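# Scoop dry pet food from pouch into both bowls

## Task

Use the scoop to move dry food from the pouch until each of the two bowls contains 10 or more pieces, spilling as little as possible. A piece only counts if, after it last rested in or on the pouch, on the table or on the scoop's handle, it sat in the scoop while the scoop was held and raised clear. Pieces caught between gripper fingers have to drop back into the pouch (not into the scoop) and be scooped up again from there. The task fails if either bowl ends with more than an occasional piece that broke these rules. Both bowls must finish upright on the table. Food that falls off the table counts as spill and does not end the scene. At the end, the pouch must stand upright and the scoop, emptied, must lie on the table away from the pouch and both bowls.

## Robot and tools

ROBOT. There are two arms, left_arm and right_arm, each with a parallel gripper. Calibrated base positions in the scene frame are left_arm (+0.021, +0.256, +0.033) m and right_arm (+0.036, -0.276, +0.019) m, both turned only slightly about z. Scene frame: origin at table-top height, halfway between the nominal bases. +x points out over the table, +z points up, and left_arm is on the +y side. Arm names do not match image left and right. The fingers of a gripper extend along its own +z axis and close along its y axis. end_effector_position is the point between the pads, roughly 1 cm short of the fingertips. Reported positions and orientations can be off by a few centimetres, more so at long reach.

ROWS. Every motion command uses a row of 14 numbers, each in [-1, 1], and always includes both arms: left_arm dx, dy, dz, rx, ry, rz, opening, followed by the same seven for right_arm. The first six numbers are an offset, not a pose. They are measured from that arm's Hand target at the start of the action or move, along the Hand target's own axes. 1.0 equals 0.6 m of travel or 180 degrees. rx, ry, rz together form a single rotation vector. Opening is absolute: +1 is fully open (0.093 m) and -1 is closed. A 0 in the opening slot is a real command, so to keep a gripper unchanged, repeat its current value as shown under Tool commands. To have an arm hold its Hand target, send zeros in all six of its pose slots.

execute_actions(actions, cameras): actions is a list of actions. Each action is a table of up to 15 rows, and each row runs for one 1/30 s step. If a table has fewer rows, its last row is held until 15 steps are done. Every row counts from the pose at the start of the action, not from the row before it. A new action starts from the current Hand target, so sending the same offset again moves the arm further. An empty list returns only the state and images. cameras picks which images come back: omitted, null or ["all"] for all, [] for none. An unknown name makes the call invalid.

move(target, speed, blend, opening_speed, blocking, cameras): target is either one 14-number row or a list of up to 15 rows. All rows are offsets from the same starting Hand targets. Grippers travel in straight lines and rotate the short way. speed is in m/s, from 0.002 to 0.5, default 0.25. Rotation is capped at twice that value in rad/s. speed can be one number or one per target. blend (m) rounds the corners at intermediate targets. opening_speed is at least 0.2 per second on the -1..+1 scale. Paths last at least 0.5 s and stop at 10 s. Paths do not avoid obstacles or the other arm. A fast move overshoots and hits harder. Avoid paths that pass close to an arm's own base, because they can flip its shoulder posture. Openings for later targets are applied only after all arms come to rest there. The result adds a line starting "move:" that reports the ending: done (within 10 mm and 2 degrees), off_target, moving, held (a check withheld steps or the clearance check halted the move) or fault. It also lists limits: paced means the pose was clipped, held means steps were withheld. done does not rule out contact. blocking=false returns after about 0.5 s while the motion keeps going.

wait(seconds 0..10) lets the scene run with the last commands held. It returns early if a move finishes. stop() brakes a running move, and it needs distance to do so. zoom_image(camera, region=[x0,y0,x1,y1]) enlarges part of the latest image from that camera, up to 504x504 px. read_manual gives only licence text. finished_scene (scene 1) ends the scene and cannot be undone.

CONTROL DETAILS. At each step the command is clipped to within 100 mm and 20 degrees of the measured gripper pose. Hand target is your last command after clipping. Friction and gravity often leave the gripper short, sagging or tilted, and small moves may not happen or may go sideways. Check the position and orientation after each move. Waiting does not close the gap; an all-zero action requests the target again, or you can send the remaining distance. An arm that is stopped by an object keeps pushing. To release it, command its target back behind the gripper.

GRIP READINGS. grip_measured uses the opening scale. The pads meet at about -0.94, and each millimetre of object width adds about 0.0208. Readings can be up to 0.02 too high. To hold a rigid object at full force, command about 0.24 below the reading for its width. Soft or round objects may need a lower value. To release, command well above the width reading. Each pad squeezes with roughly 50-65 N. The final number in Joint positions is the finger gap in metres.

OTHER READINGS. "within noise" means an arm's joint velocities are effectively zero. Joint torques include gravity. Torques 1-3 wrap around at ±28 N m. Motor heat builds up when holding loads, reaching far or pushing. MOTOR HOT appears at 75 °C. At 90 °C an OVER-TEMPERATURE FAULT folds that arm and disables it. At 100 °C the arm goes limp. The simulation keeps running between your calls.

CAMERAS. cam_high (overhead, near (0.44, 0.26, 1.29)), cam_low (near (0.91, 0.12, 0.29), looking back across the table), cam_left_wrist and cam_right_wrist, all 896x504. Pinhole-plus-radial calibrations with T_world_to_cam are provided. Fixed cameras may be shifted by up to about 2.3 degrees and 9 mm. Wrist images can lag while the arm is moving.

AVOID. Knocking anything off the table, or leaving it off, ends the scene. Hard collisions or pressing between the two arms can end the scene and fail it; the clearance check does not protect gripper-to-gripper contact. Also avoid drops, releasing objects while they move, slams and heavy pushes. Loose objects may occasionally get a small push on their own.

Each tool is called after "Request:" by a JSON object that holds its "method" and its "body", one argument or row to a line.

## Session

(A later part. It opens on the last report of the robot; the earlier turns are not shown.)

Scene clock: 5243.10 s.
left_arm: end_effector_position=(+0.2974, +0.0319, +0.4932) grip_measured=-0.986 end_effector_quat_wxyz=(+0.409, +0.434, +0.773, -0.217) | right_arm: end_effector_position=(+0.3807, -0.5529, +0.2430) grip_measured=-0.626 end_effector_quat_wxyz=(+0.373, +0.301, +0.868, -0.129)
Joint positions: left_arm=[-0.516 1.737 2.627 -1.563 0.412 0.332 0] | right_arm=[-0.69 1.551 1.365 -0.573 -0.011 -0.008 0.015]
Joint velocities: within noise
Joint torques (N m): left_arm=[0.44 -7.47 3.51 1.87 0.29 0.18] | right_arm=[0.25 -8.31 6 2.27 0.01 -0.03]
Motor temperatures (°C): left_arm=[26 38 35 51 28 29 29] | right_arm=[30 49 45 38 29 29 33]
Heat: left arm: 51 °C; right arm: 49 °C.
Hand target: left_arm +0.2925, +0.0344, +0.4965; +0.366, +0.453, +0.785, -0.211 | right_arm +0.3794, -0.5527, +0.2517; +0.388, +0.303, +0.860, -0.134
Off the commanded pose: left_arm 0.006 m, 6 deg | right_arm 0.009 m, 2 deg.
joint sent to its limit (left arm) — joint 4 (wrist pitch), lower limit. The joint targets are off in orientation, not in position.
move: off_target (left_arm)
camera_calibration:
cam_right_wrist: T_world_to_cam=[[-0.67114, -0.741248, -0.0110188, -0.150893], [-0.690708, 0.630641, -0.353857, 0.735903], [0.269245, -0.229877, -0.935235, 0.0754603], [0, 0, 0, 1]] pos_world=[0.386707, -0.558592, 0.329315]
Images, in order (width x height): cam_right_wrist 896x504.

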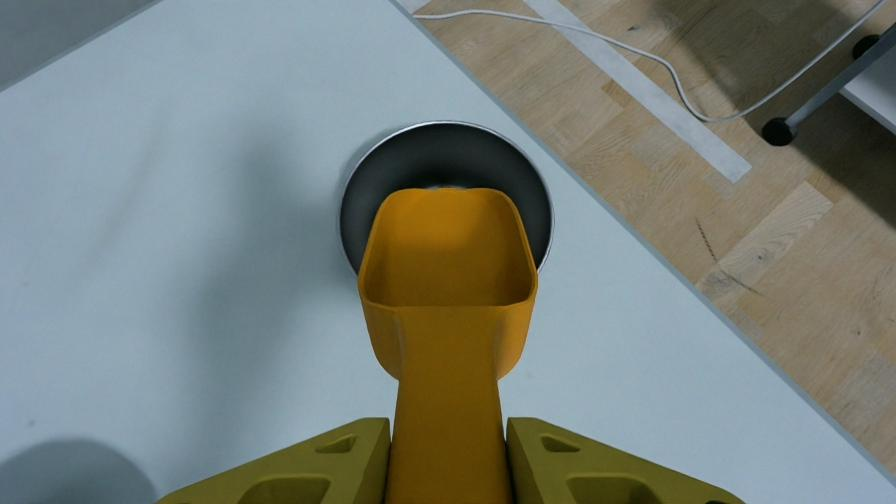

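Request:
{"method": "move", "body": {
  "target": [
    [0,0,0,0,0,0,-1,0.0557,0.1447,0.0672,-0.1245,-0.0894,-0.0815,-1],
    [0,0,0,0,0,0,-1,0.1181,0.233,0.1983,-0.1312,-0.1385,-0.0718,-1]
  ],
  "speed": 0.15,
  "blend": 0.02
}}

Scene clock: 5273.37 s.
left_arm: end_effector_position=(+0.2974, +0.0319, +0.4932) grip_measured=-0.986 end_effector_quat_wxyz=(+0.409, +0.434, +0.773, -0.217) | right_arm: end_effector_position=(+0.4997, -0.4691, +0.1240) grip_measured=-0.626 end_effector_quat_wxyz=(+0.597, +0.080, +0.796, -0.058)
Joint positions: left_arm=[-0.516 1.737 2.627 -1.563 0.412 0.332 0] | right_arm=[-0.496 1.908 0.823 0.79 -0.279 -0.08 0.015]
Joint velocities: within noise
Joint torques (N m): left_arm=[0.46 -7.47 3.51 1.86 0.29 0.18] | right_arm=[0.73 -6.8 5.08 2.69 0.08 -0.03]
Motor temperatures (°C): left_arm=[26 38 35 51 28 29 29] | right_arm=[30 45 43 43 28 29 33]
Heat: left arm: 51 °C; right arm: 45 °C.
Hand target: left_arm +0.2925, +0.0344, +0.4965; +0.366, +0.453, +0.785, -0.211 | right_arm +0.5001, -0.4694, +0.1206; +0.599, +0.085, +0.794, -0.060
Off the commanded pose: left_arm 0.006 m, 6 deg | right_arm 0.003 m, 1 deg.
joint sent to its limit (left arm) — joint 4 (wrist pitch), lower limit. The joint targets are off in orientation, not in position.
move: off_target (left_arm)
camera_calibration:
cam_left_wrist: T_world_to_cam=[[-0.837971, -0.545372, -0.019334, 0.278683], [-0.463423, 0.729869, -0.502525, 0.401164], [0.288174, -0.412141, -0.864347, 0.43641], [0, 0, 0, 1]] pos_world=[0.293675, 0.0390511, 0.584192]
cam_right_wrist: T_world_to_cam=[[-0.251225, -0.966959, -0.0433155, -0.321973], [-0.640536, 0.199634, -0.741525, 0.543966], [0.725672, -0.158545, -0.669525, -0.276235], [0, 0, 0, 1]] pos_world=[0.467998, -0.463725, 0.204472]

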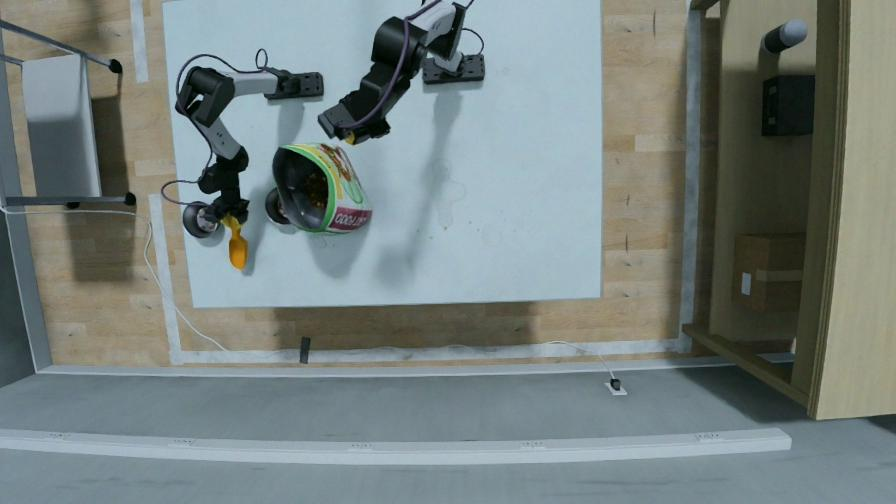

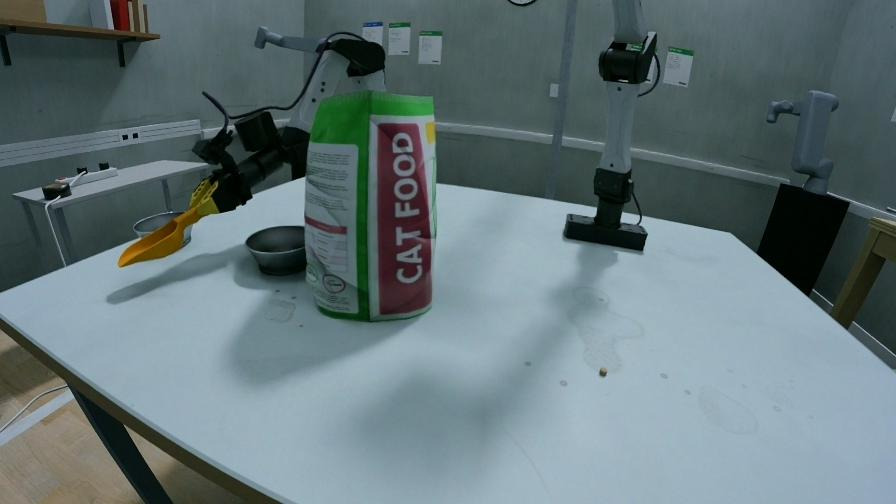

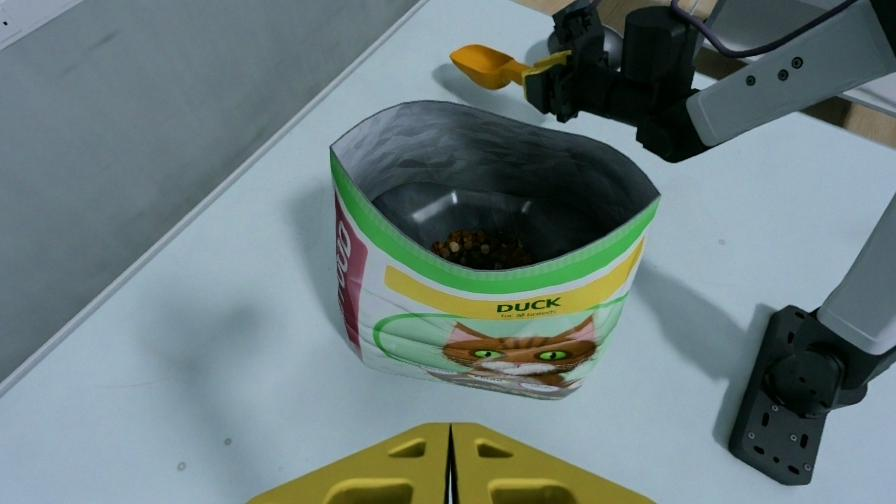

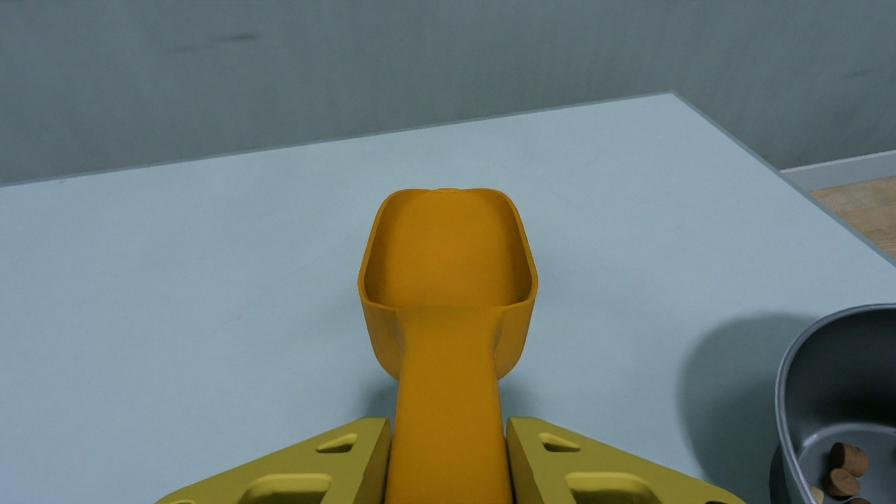

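Request:
{"method": "move", "body": {
  "target": [0,0,0,0,0,0,-1,0.0577,0,0.0165,0,-0.0833,0,-1],
  "speed": 0.1,
  "cameras": ["cam_low","cam_right_wrist"]
}}

Request:
{"method": "zoom_image", "body": {
  "camera": "cam_low",
  "region": [80, 150, 320, 310]
}}

Scene clock: 5286.37 s.
left_arm: end_effector_position=(+0.2974, +0.0319, +0.4932) grip_measured=-0.986 end_effector_quat_wxyz=(+0.409, +0.434, +0.773, -0.217) | right_arm: end_effector_position=(+0.4998, -0.4692, +0.0838) grip_measured=-0.626 end_effector_quat_wxyz=(+0.692, +0.076, +0.715, -0.072)
Joint positions: left_arm=[-0.516 1.737 2.627 -1.563 0.412 0.332 0] | right_arm=[-0.496 2.277 0.762 1.481 -0.279 -0.007 0.015]
Joint velocities: within noise
Joint torques (N m): left_arm=[0.44 -7.47 3.51 1.86 0.29 0.18] | right_arm=[0.38 -7.51 3.78 2.71 -0.02 -0.03]
Motor temperatures (°C): left_arm=[26 38 35 51 28 29 29] | right_arm=[30 45 42 45 28 29 33]
Heat: left arm: 51 °C; right arm: 45 °C.
Hand target: left_arm +0.2925, +0.0344, +0.4965; +0.366, +0.453, +0.785, -0.211 | right_arm +0.5001, -0.4692, +0.0845; +0.697, +0.076, +0.709, -0.071
Off the commanded pose: left_arm 0.006 m, 6 deg | right_arm 0.001 m, 1 deg.
joint sent to its limit (left arm) — joint 4 (wrist pitch), lower limit. The joint targets are off in orientation, not in position.
move: off_target (left_arm)
camera_calibration:
cam_right_wrist: T_world_to_cam=[[-0.250642, -0.966544, -0.0545098, -0.322964], [-0.437873, 0.163407, -0.884062, 0.407936], [0.863392, -0.197715, -0.46418, -0.407639], [0, 0, 0, 1]] pos_world=[0.449628, -0.459414, 0.153818]
Images, in order (width x height): cam_low 896x504, cam_right_wrist 896x504.

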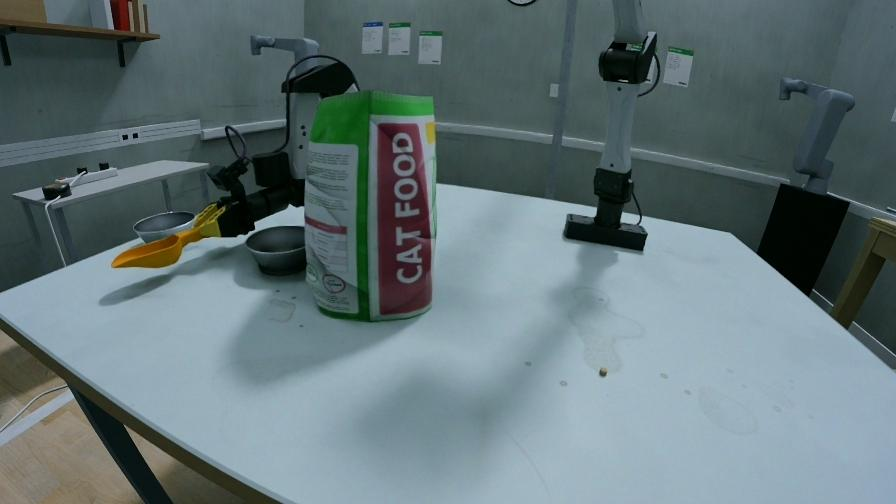

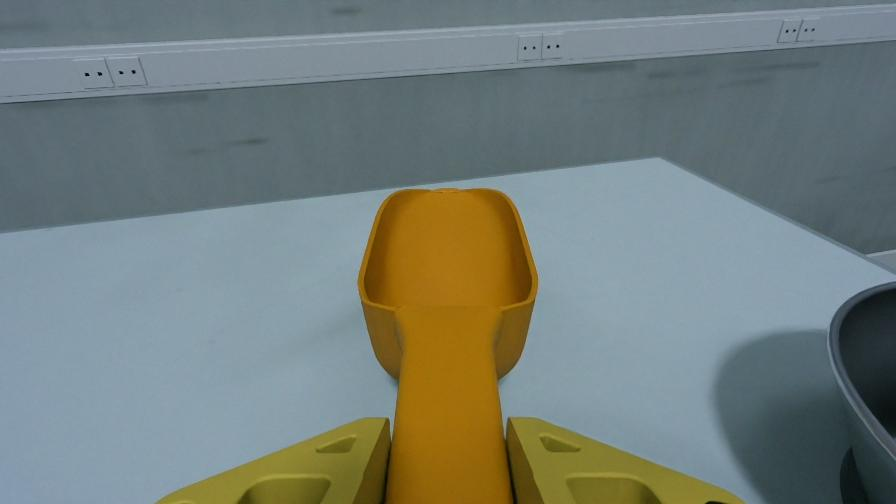

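Scaled by 2.100 from the camera's 896x504 image, which has a finer 1280x720 frame.

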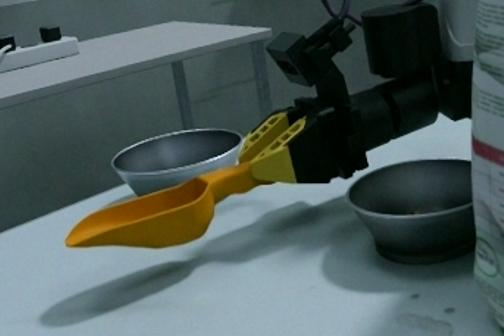

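Request:
{"method": "move", "body": {
  "target": [0,0,0,0,0,0,-1,0.0258,0,0,0,0,0,-1],
  "speed": 0.05,
  "cameras": ["cam_low"]
}}

Request:
{"method": "zoom_image", "body": {
  "camera": "cam_low",
  "region": [80, 190, 260, 310]
}}

Scene clock: 5292.17 s.
left_arm: end_effector_position=(+0.2974, +0.0319, +0.4932) grip_measured=-0.986 end_effector_quat_wxyz=(+0.409, +0.434, +0.773, -0.217) | right_arm: end_effector_position=(+0.4969, -0.4677, +0.0652) grip_measured=-0.626 end_effector_quat_wxyz=(+0.688, +0.077, +0.718, -0.070)
Joint positions: left_arm=[-0.516 1.737 2.627 -1.563 0.412 0.332 0] | right_arm=[-0.496 2.343 0.762 1.535 -0.279 -0.007 0.015]
Joint velocities: within noise
Joint torques (N m): left_arm=[0.44 -7.46 3.49 1.86 0.28 0.18] | right_arm=[0.38 -7.54 4.49 2.7 -0.03 -0.04]
Motor temperatures (°C): left_arm=[26 38 35 51 28 29 29] | right_arm=[30 45 42 45 28 29 33]
Heat: left arm: 51 °C; right arm: 45 °C.
Hand target: left_arm +0.2925, +0.0344, +0.4965; +0.366, +0.453, +0.785, -0.211 | right_arm +0.4999, -0.4691, +0.0691; +0.698, +0.076, +0.709, -0.071
Off the commanded pose: left_arm 0.006 m, 6 deg | right_arm 0.005 m, 2 deg.
joint sent to its limit (left arm) — joint 4 (wrist pitch), lower limit. The joint targets are off in orientation, not in position.
move: off_target (left_arm)
Images, in order (width x height): cam_low 896x504.

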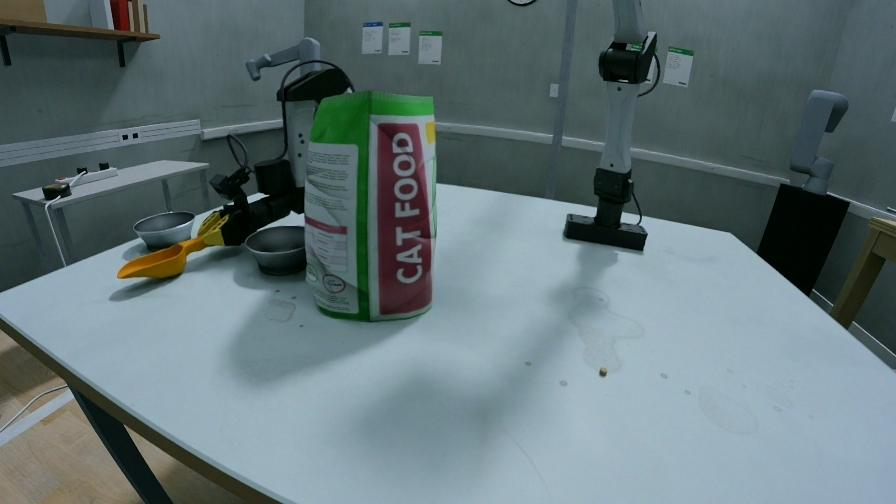

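Scaled by 2.800 from the camera's 896x504 image, which has a finer 1280x720 frame.

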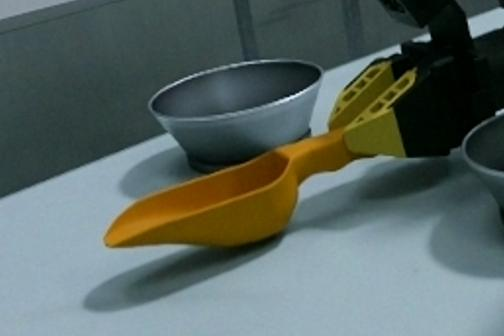

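Request:
{"method": "move", "body": {
  "target": [0,0,0,0,0,0,-1,0.0167,0,0,0,0,0,-1],
  "speed": 0.04,
  "cameras": ["cam_low","cam_right_wrist"]
}}

Request:
{"method": "zoom_image", "body": {
  "camera": "cam_low",
  "region": [80, 190, 260, 310]
}}

Scene clock: 5298.73 s.
left_arm: end_effector_position=(+0.2974, +0.0319, +0.4932) grip_measured=-0.986 end_effector_quat_wxyz=(+0.409, +0.434, +0.773, -0.217) | right_arm: end_effector_position=(+0.4971, -0.4678, +0.0610) grip_measured=-0.626 end_effector_quat_wxyz=(+0.692, +0.076, +0.714, -0.072)
Joint positions: left_arm=[-0.516 1.737 2.627 -1.563 0.412 0.332 0] | right_arm=[-0.496 2.374 0.77 1.572 -0.279 -0.007 0.015]
Joint velocities: within noise
Joint torques (N m): left_arm=[0.46 -7.46 3.51 1.87 0.29 0.19] | right_arm=[0.35 -7.3 4.52 2.5 -0.02 -0.05]
Motor temperatures (°C): left_arm=[26 38 35 51 28 29 29] | right_arm=[30 45 42 46 28 29 33]
Heat: left arm: 51 °C; right arm: 46 °C.
Hand target: left_arm +0.2925, +0.0344, +0.4965; +0.366, +0.453, +0.785, -0.211 | right_arm +0.4998, -0.4690, +0.0592; +0.698, +0.076, +0.709, -0.071
Off the commanded pose: left_arm 0.006 m, 6 deg | right_arm 0.003 m, 1 deg.
joint sent to its limit (left arm) — joint 4 (wrist pitch), lower limit. The joint targets are off in orientation, not in position.
joint sent to its limit (right arm) — joint 4 (wrist pitch), upper limit. The joint targets still meet the commanded pose.
move: off_target (left_arm)
camera_calibration:
cam_right_wrist: T_world_to_cam=[[-0.250576, -0.96656, -0.0545372, -0.323532], [-0.436609, 0.16311, -0.884742, 0.385598], [0.864051, -0.197884, -0.46288, -0.416076], [0, 0, 0, 1]] pos_world=[0.446797, -0.457942, 0.130917]
Images, in order (width x height): cam_low 896x504, cam_right_wrist 896x504.

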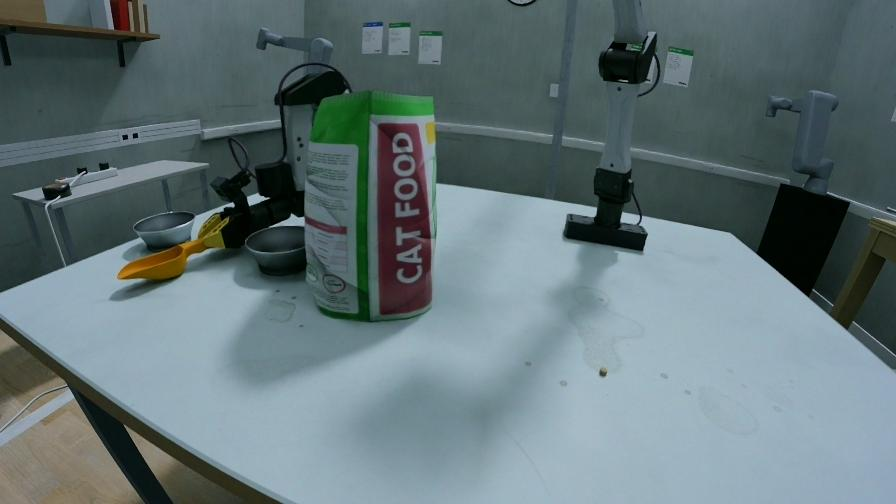

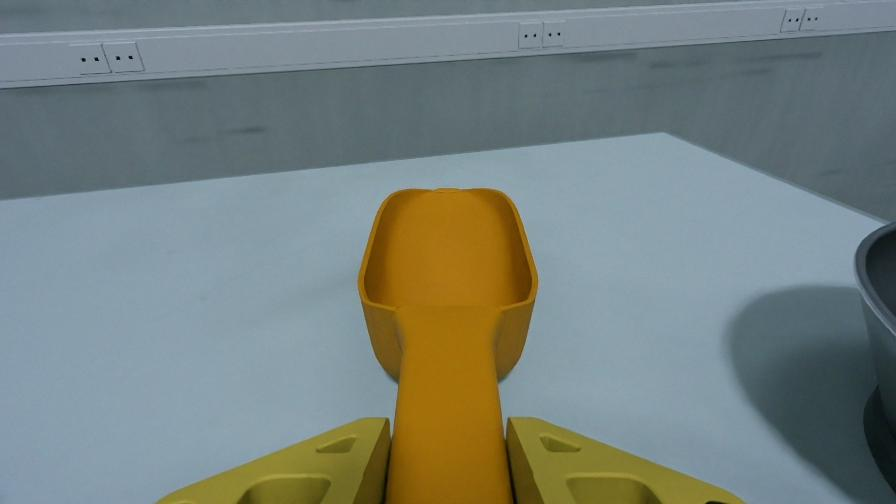

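Scaled by 2.800 from the camera's 896x504 image, which has a finer 1280x720 frame.

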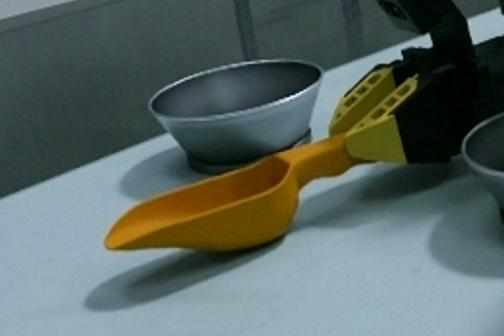

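Request:
{"method": "move", "body": {
  "target": [0,0,0,0,0,0,-1, 0.0133,0,0,0,0.01,0,-1],
  "speed": 0.04
}}

Scene clock: 5316.27 s.
left_arm: end_effector_position=(+0.2974, +0.0319, +0.4932) grip_measured=-0.986 end_effector_quat_wxyz=(+0.409, +0.434, +0.773, -0.217) | right_arm: end_effector_position=(+0.4977, -0.4681, +0.0605) grip_measured=-0.626 end_effector_quat_wxyz=(+0.693, +0.075, +0.713, -0.072)
Joint positions: left_arm=[-0.516 1.737 2.627 -1.563 0.412 0.332 0] | right_arm=[-0.496 2.38 0.774 1.576 -0.279 -0.007 0.015]
Joint velocities: within noise
Joint torques (N m): left_arm=[0.44 -7.47 3.49 1.86 0.29 0.18] | right_arm=[0.43 -7.04 4.27 2.32 -0.01 -0.13]
Motor temperatures (°C): left_arm=[26 38 35 51 28 29 29] | right_arm=[30 44 41 45 28 29 33]
Heat: left arm: 51 °C; right arm: 45 °C.
Hand target: left_arm +0.2925, +0.0344, +0.4965; +0.366, +0.453, +0.785, -0.211 | right_arm +0.4997, -0.4689, +0.0513; +0.686, +0.077, +0.720, -0.070
Off the commanded pose: left_arm 0.006 m, 6 deg | right_arm 0.010 m, 1 deg.
joint sent to its limit (left arm) — joint 4 (wrist pitch), lower limit. The joint targets are off in orientation, not in position.
move: off_target (left_arm)
camera_calibration:
cam_left_wrist: T_world_to_cam=[[-0.837971, -0.545372, -0.019334, 0.278683], [-0.463423, 0.729869, -0.502525, 0.401164], [0.288174, -0.412141, -0.864347, 0.43641], [0, 0, 0, 1]] pos_world=[0.293675, 0.0390511, 0.584192]
cam_right_wrist: T_world_to_cam=[[-0.250448, -0.966627, -0.0539193, -0.323833], [-0.43452, 0.162002, -0.885972, 0.383988], [0.86514, -0.198461, -0.460592, -0.417773], [0, 0, 0, 1]] pos_world=[0.447179, -0.458145, 0.130319]

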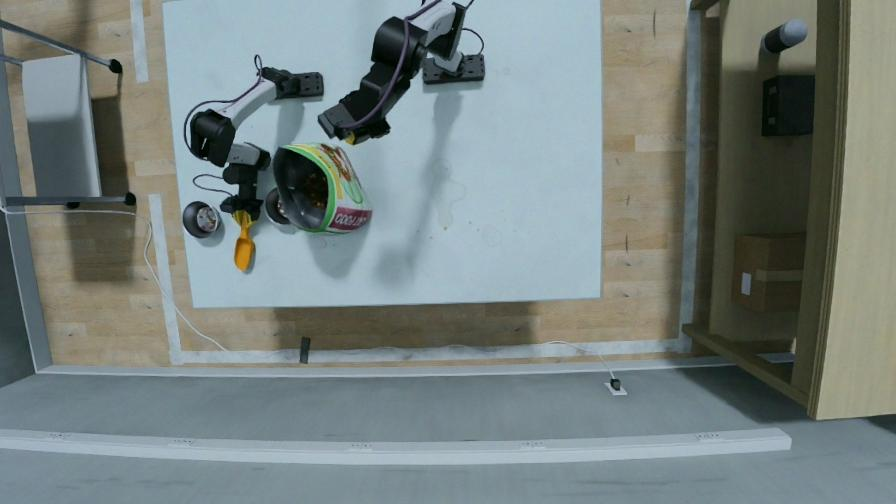

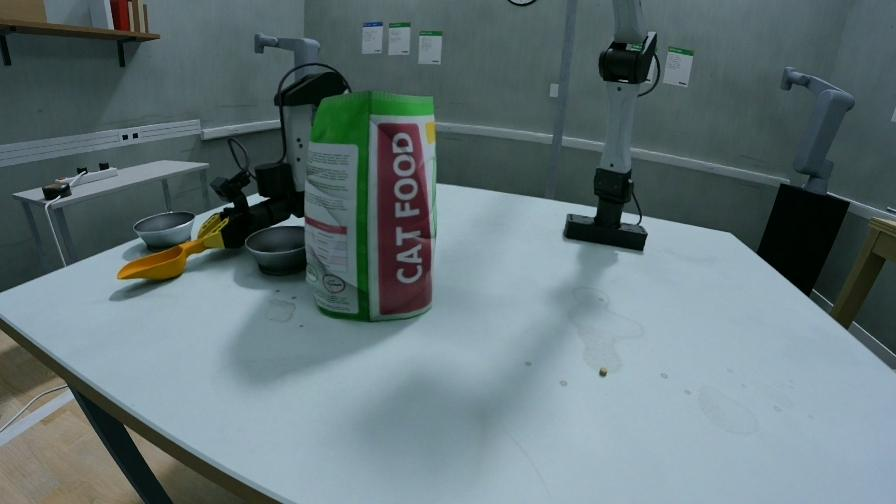

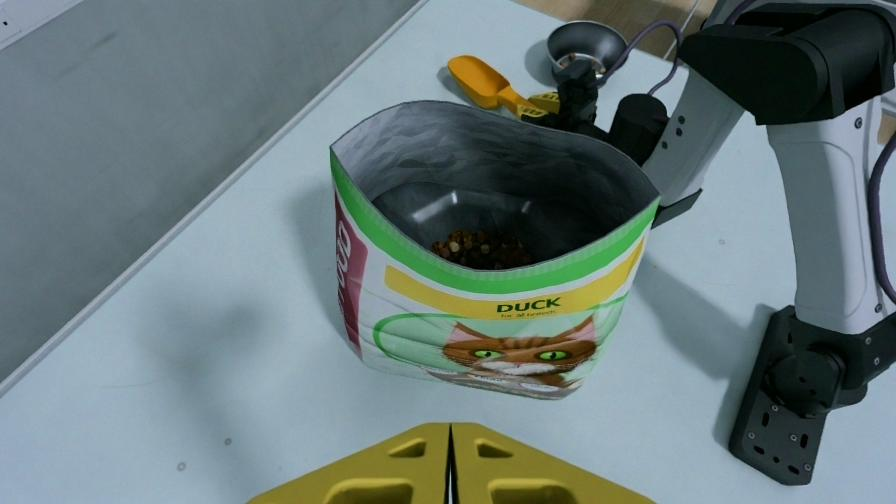

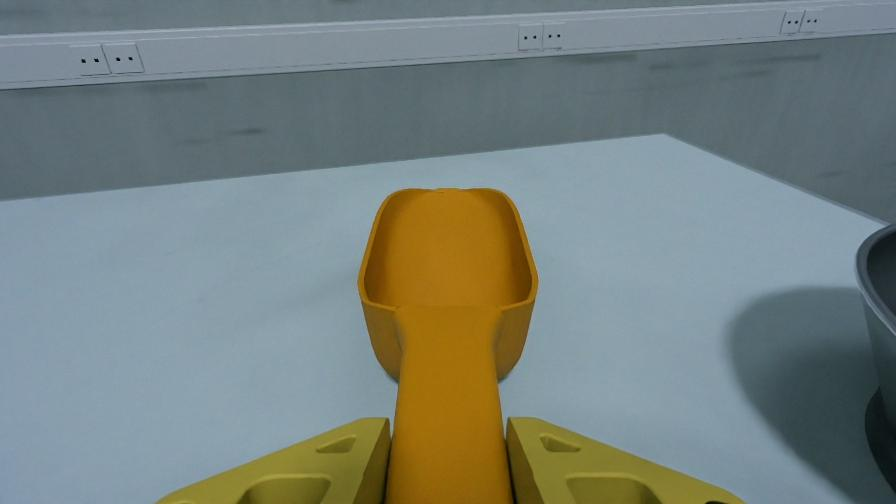

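Request:
{"method": "move", "body": {
  "target": [0,0,0,0,0,0,-1, 0,0,0,0,0,0,-0.68],
  "speed": 0.04,
  "opening_speed": 0.2,
  "cameras": ["cam_low","cam_right_wrist"]
}}

Request:
{"method": "zoom_image", "body": {
  "camera": "cam_low",
  "region": [80, 190, 260, 310]
}}

Scene clock: 5323.13 s.
left_arm: end_effector_position=(+0.2974, +0.0319, +0.4932) grip_measured=-0.986 end_effector_quat_wxyz=(+0.409, +0.434, +0.773, -0.217) | right_arm: end_effector_position=(+0.4976, -0.4681, +0.0605) grip_measured=-0.626 end_effector_quat_wxyz=(+0.693, +0.075, +0.713, -0.072)
Joint positions: left_arm=[-0.516 1.737 2.627 -1.563 0.412 0.332 0] | right_arm=[-0.496 2.38 0.774 1.577 -0.279 -0.007 0.015]
Joint velocities: within noise
Joint torques (N m): left_arm=[0.47 -7.46 3.51 1.86 0.27 0.19] | right_arm=[0.39 -7.05 4.3 2.31 -0.01 -0.13]
Motor temperatures (°C): left_arm=[26 38 35 51 28 29 29] | right_arm=[30 44 41 45 28 29 33]
Heat: left arm: 51 °C; right arm: 45 °C.
Hand target: left_arm +0.2925, +0.0344, +0.4965; +0.366, +0.453, +0.785, -0.211 | right_arm +0.4997, -0.4689, +0.0512; +0.686, +0.077, +0.720, -0.070
Off the commanded pose: left_arm 0.006 m, 6 deg | right_arm 0.009 m, 1 deg.
joint sent to its limit (left arm) — joint 4 (wrist pitch), lower limit. The joint targets are off in orientation, not in position.
move: off_target (left_arm)
camera_calibration:
cam_right_wrist: T_world_to_cam=[[-0.250448, -0.966627, -0.0539193, -0.323833], [-0.43452, 0.162002, -0.885972, 0.383895], [0.86514, -0.198461, -0.460592, -0.417794], [0, 0, 0, 1]] pos_world=[0.447157, -0.458133, 0.130226]
Images, in order (width x height): cam_low 896x504, cam_right_wrist 896x504.

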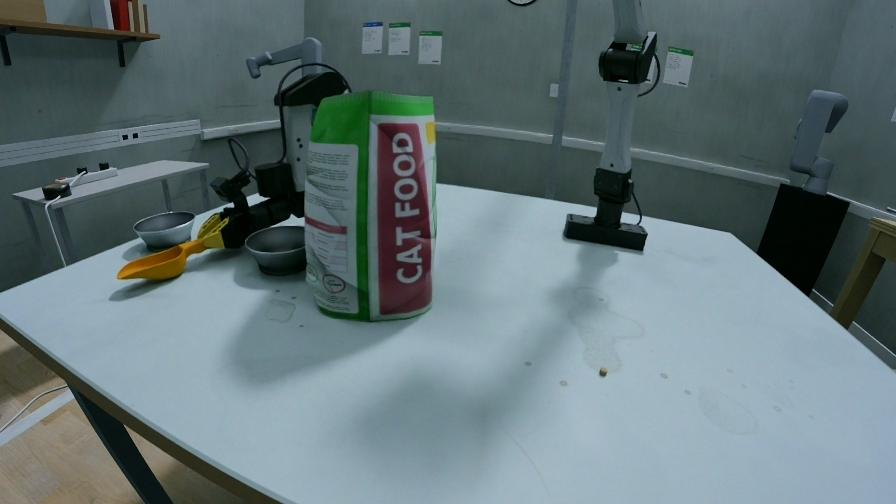

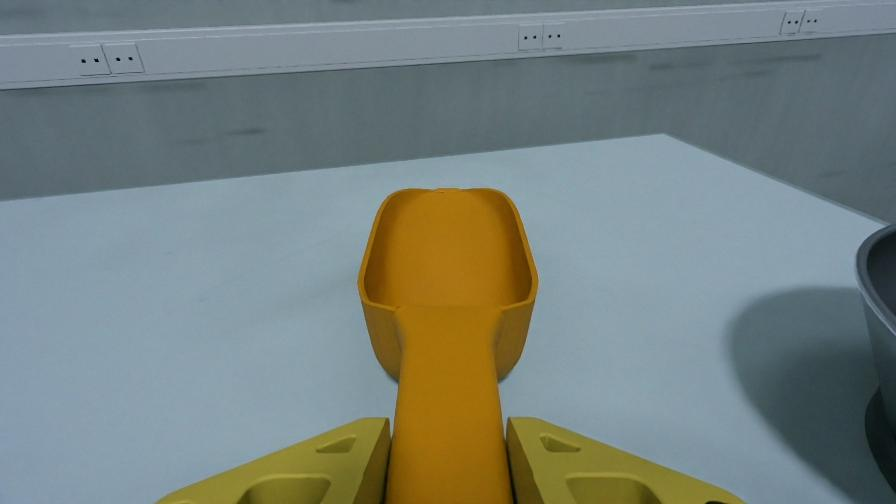

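Scaled by 2.800 from the camera's 896x504 image, which has a finer 1280x720 frame.

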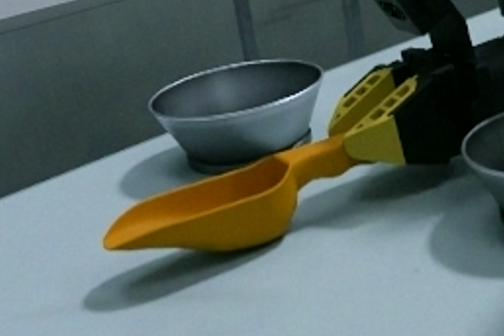

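Request:
{"method": "move", "body": {
  "target": [0,0,0,0,0,0,-1, 0,0,0,0,0,0,-0.635],
  "speed": 0.04,
  "opening_speed": 0.2,
  "cameras": ["cam_low","cam_right_wrist"]
}}

Request:
{"method": "zoom_image", "body": {
  "camera": "cam_low",
  "region": [80, 190, 260, 310]
}}

Scene clock: 5329.37 s.
left_arm: end_effector_position=(+0.2974, +0.0319, +0.4932) grip_measured=-0.986 end_effector_quat_wxyz=(+0.409, +0.434, +0.773, -0.217) | right_arm: end_effector_position=(+0.4976, -0.4681, +0.0605) grip_measured=-0.626 end_effector_quat_wxyz=(+0.693, +0.075, +0.713, -0.072)
Joint positions: left_arm=[-0.516 1.737 2.627 -1.563 0.412 0.332 0] | right_arm=[-0.496 2.38 0.774 1.577 -0.279 -0.007 0.015]
Joint velocities: within noise
Joint torques (N m): left_arm=[0.44 -7.49 3.52 1.86 0.28 0.18] | right_arm=[0.4 -7.04 4.31 2.3 -0.02 -0.13]
Motor temperatures (°C): left_arm=[26 38 35 51 28 29 29] | right_arm=[30 44 41 45 28 29 33]
Heat: left arm: 51 °C; right arm: 45 °C.
Hand target: left_arm +0.2925, +0.0344, +0.4965; +0.366, +0.453, +0.785, -0.211 | right_arm +0.4997, -0.4689, +0.0512; +0.686, +0.077, +0.720, -0.070
Off the commanded pose: left_arm 0.006 m, 6 deg | right_arm 0.010 m, 1 deg.
joint sent to its limit (left arm) — joint 4 (wrist pitch), lower limit. The joint targets are off in orientation, not in position.
move: off_target (left_arm)
camera_calibration:
cam_right_wrist: T_world_to_cam=[[-0.250448, -0.966627, -0.0539193, -0.323833], [-0.43452, 0.162002, -0.885972, 0.383895], [0.86514, -0.198461, -0.460592, -0.417794], [0, 0, 0, 1]] pos_world=[0.447157, -0.458133, 0.130226]
Images, in order (width x height): cam_low 896x504, cam_right_wrist 896x504.

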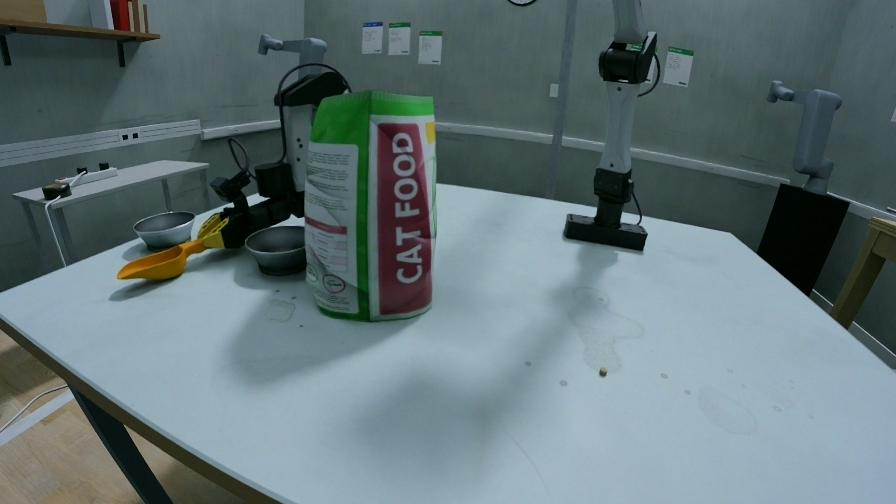

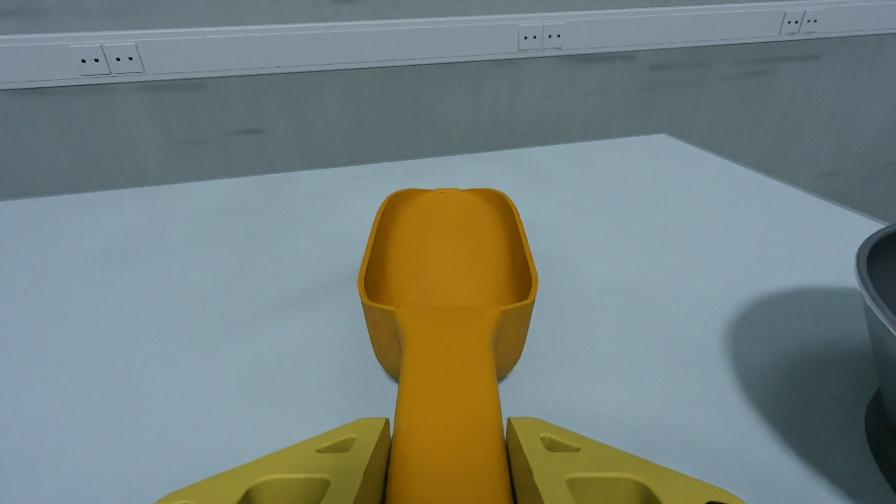

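Scaled by 2.800 from the camera's 896x504 image, which has a finer 1280x720 frame.

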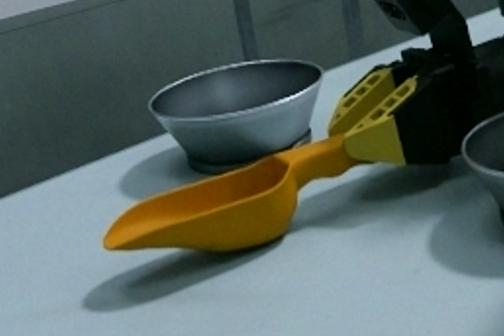

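Request:
{"method": "move", "body": {
  "target": [0,0,0,0,0,0,-1, 0.013,0,0,0,0.0,0,-0.68],
  "speed": 0.04,
  "cameras": ["cam_low","cam_right_wrist"]
}}

Request:
{"method": "zoom_image", "body": {
  "camera": "cam_low",
  "region": [80, 190, 260, 310]
}}

Scene clock: 5334.20 s.
left_arm: end_effector_position=(+0.2974, +0.0319, +0.4932) grip_measured=-0.986 end_effector_quat_wxyz=(+0.409, +0.434, +0.773, -0.217) | right_arm: end_effector_position=(+0.5000, -0.4693, +0.0593) grip_measured=-0.626 end_effector_quat_wxyz=(+0.696, +0.074, +0.711, -0.073)
Joint positions: left_arm=[-0.516 1.737 2.627 -1.563 0.412 0.332 0] | right_arm=[-0.496 2.396 0.789 1.585 -0.279 -0.007 0.015]
Joint velocities: within noise
Joint torques (N m): left_arm=[0.46 -7.49 3.51 1.86 0.28 0.18] | right_arm=[0.38 -6.2 3.54 2.38 -0.03 -0.14]
Motor temperatures (°C): left_arm=[26 38 35 51 28 29 29] | right_arm=[30 44 40 45 28 29 33]
Heat: left arm: 51 °C; right arm: 45 °C.
Hand target: left_arm +0.2925, +0.0344, +0.4965; +0.366, +0.453, +0.785, -0.211 | right_arm +0.4993, -0.4688, +0.0435; +0.686, +0.077, +0.720, -0.070
Off the commanded pose: left_arm 0.006 m, 6 deg | right_arm 0.016 m, 2 deg.
joint read past its limit (right arm) — joint 4 (wrist pitch), upper limit.
joint sent to its limit (left arm) — joint 4 (wrist pitch), lower limit. The joint targets are off in orientation, not in position.
joint sent to its limit (right arm) — joint 4 (wrist pitch), upper limit. The joint targets still meet the commanded pose.
move: off_target (left_arm, right_arm)
camera_calibration:
cam_right_wrist: T_world_to_cam=[[-0.250073, -0.966826, -0.0520631, -0.324908], [-0.428237, 0.158671, -0.889627, 0.379613], [0.868376, -0.200177, -0.45371, -0.423462], [0, 0, 0, 1]] pos_world=[0.449038, -0.45913, 0.128669]
Images, in order (width x height): cam_low 896x504, cam_right_wrist 896x504.

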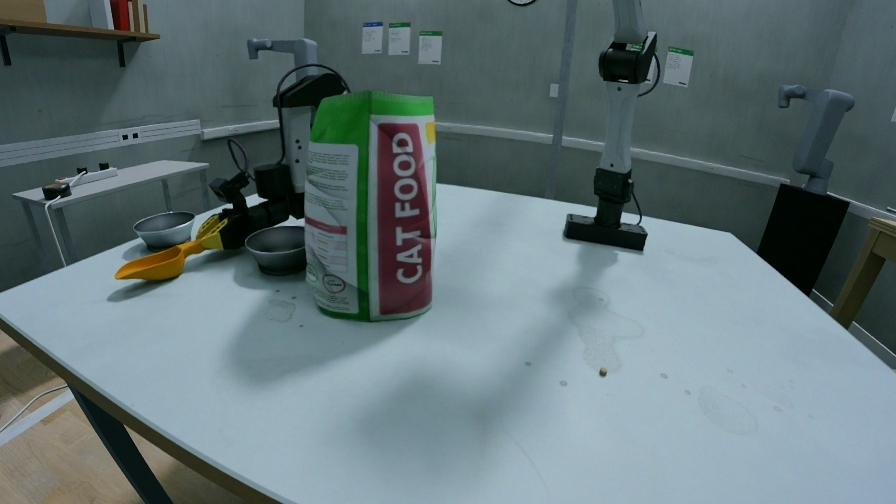

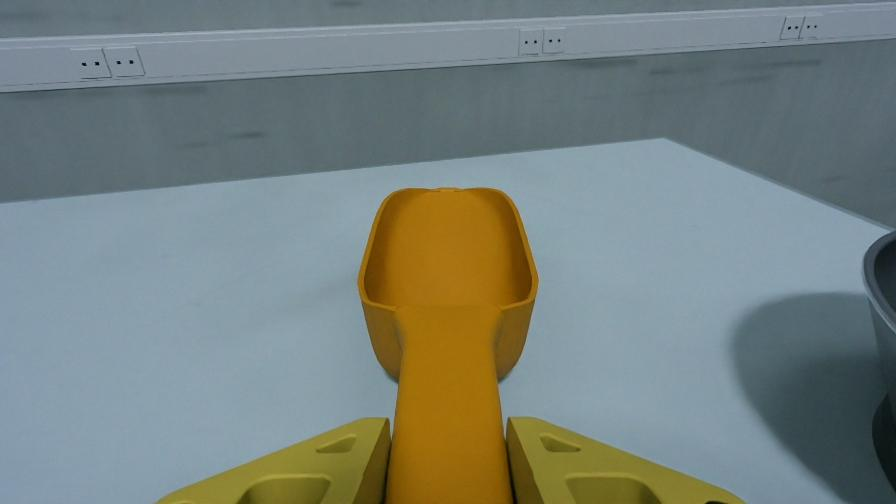

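Scaled by 2.800 from the camera's 896x504 image, which has a finer 1280x720 frame.

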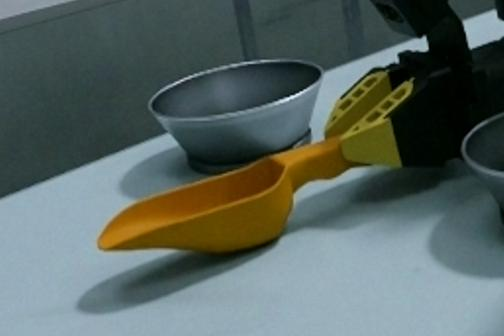

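Request:
{"method": "move", "body": {
  "target": [0,0,0,0,0,0,-1, -0.013,0,0,0,0.0,0,-0.62],
  "speed": 0.04,
  "opening_speed": 0.2,
  "cameras": ["cam_low","cam_right_wrist"]
}}

Request:
{"method": "zoom_image", "body": {
  "camera": "cam_low",
  "region": [80, 190, 260, 310]
}}

Scene clock: 5342.10 s.
left_arm: end_effector_position=(+0.2974, +0.0319, +0.4932) grip_measured=-0.986 end_effector_quat_wxyz=(+0.409, +0.434, +0.773, -0.217) | right_arm: end_effector_position=(+0.5000, -0.4693, +0.0593) grip_measured=-0.613 end_effector_quat_wxyz=(+0.696, +0.074, +0.711, -0.073)
Joint positions: left_arm=[-0.516 1.737 2.627 -1.563 0.412 0.332 0] | right_arm=[-0.496 2.396 0.789 1.585 -0.279 -0.007 0.016]
Joint velocities: within noise
Joint torques (N m): left_arm=[0.46 -7.45 3.52 1.86 0.28 0.18] | right_arm=[0.42 -8.31 2.99 2.21 -0.01 -0.14]
Motor temperatures (°C): left_arm=[26 38 35 51 28 29 29] | right_arm=[30 44 40 46 28 29 33]
Heat: left arm: 51 °C; right arm: 46 °C.
Hand target: left_arm +0.2925, +0.0344, +0.4965; +0.366, +0.453, +0.785, -0.211 | right_arm +0.4996, -0.4689, +0.0512; +0.686, +0.077, +0.720, -0.070
Off the commanded pose: left_arm 0.006 m, 6 deg | right_arm 0.008 m, 2 deg.
joint read past its limit (right arm) — joint 4 (wrist pitch), upper limit.
joint sent to its limit (left arm) — joint 4 (wrist pitch), lower limit. The joint targets are off in orientation, not in position.
move: off_target (left_arm)
camera_calibration:
cam_right_wrist: T_world_to_cam=[[-0.250073, -0.966826, -0.0520631, -0.324908], [-0.428237, 0.158671, -0.889627, 0.379613], [0.868376, -0.200177, -0.45371, -0.423462], [0, 0, 0, 1]] pos_world=[0.449038, -0.45913, 0.128669]
Images, in order (width x height): cam_low 896x504, cam_right_wrist 896x504.

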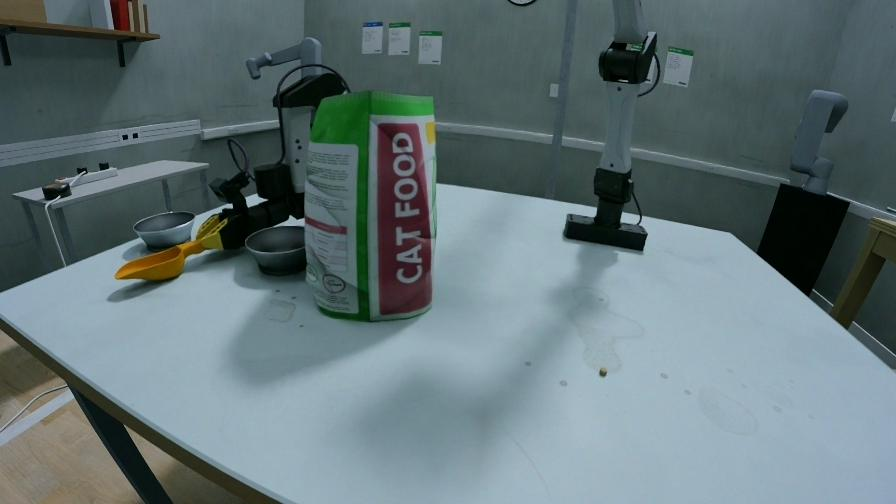

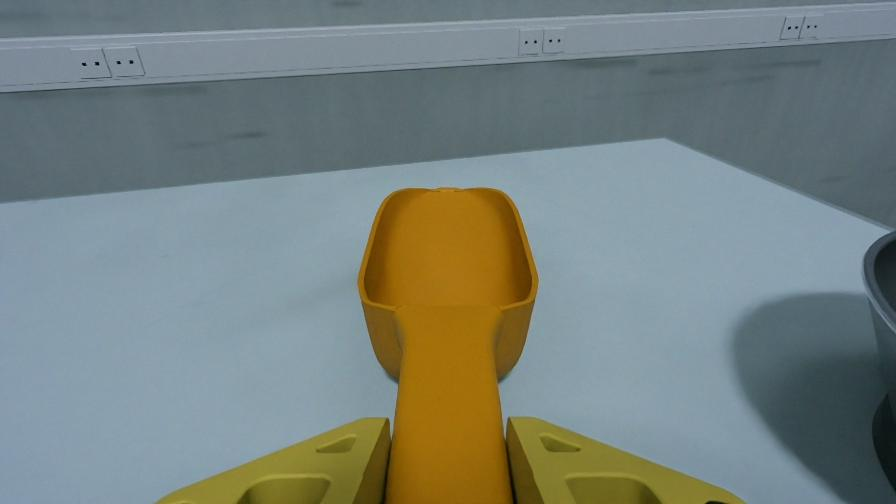

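Scaled by 2.800 from the camera's 896x504 image, which has a finer 1280x720 frame.

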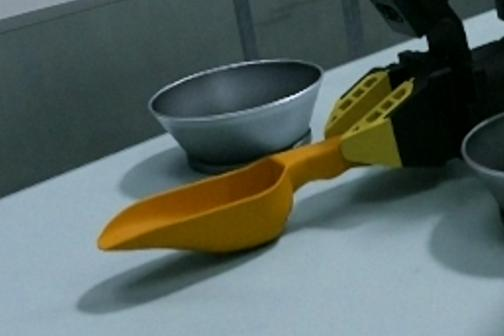

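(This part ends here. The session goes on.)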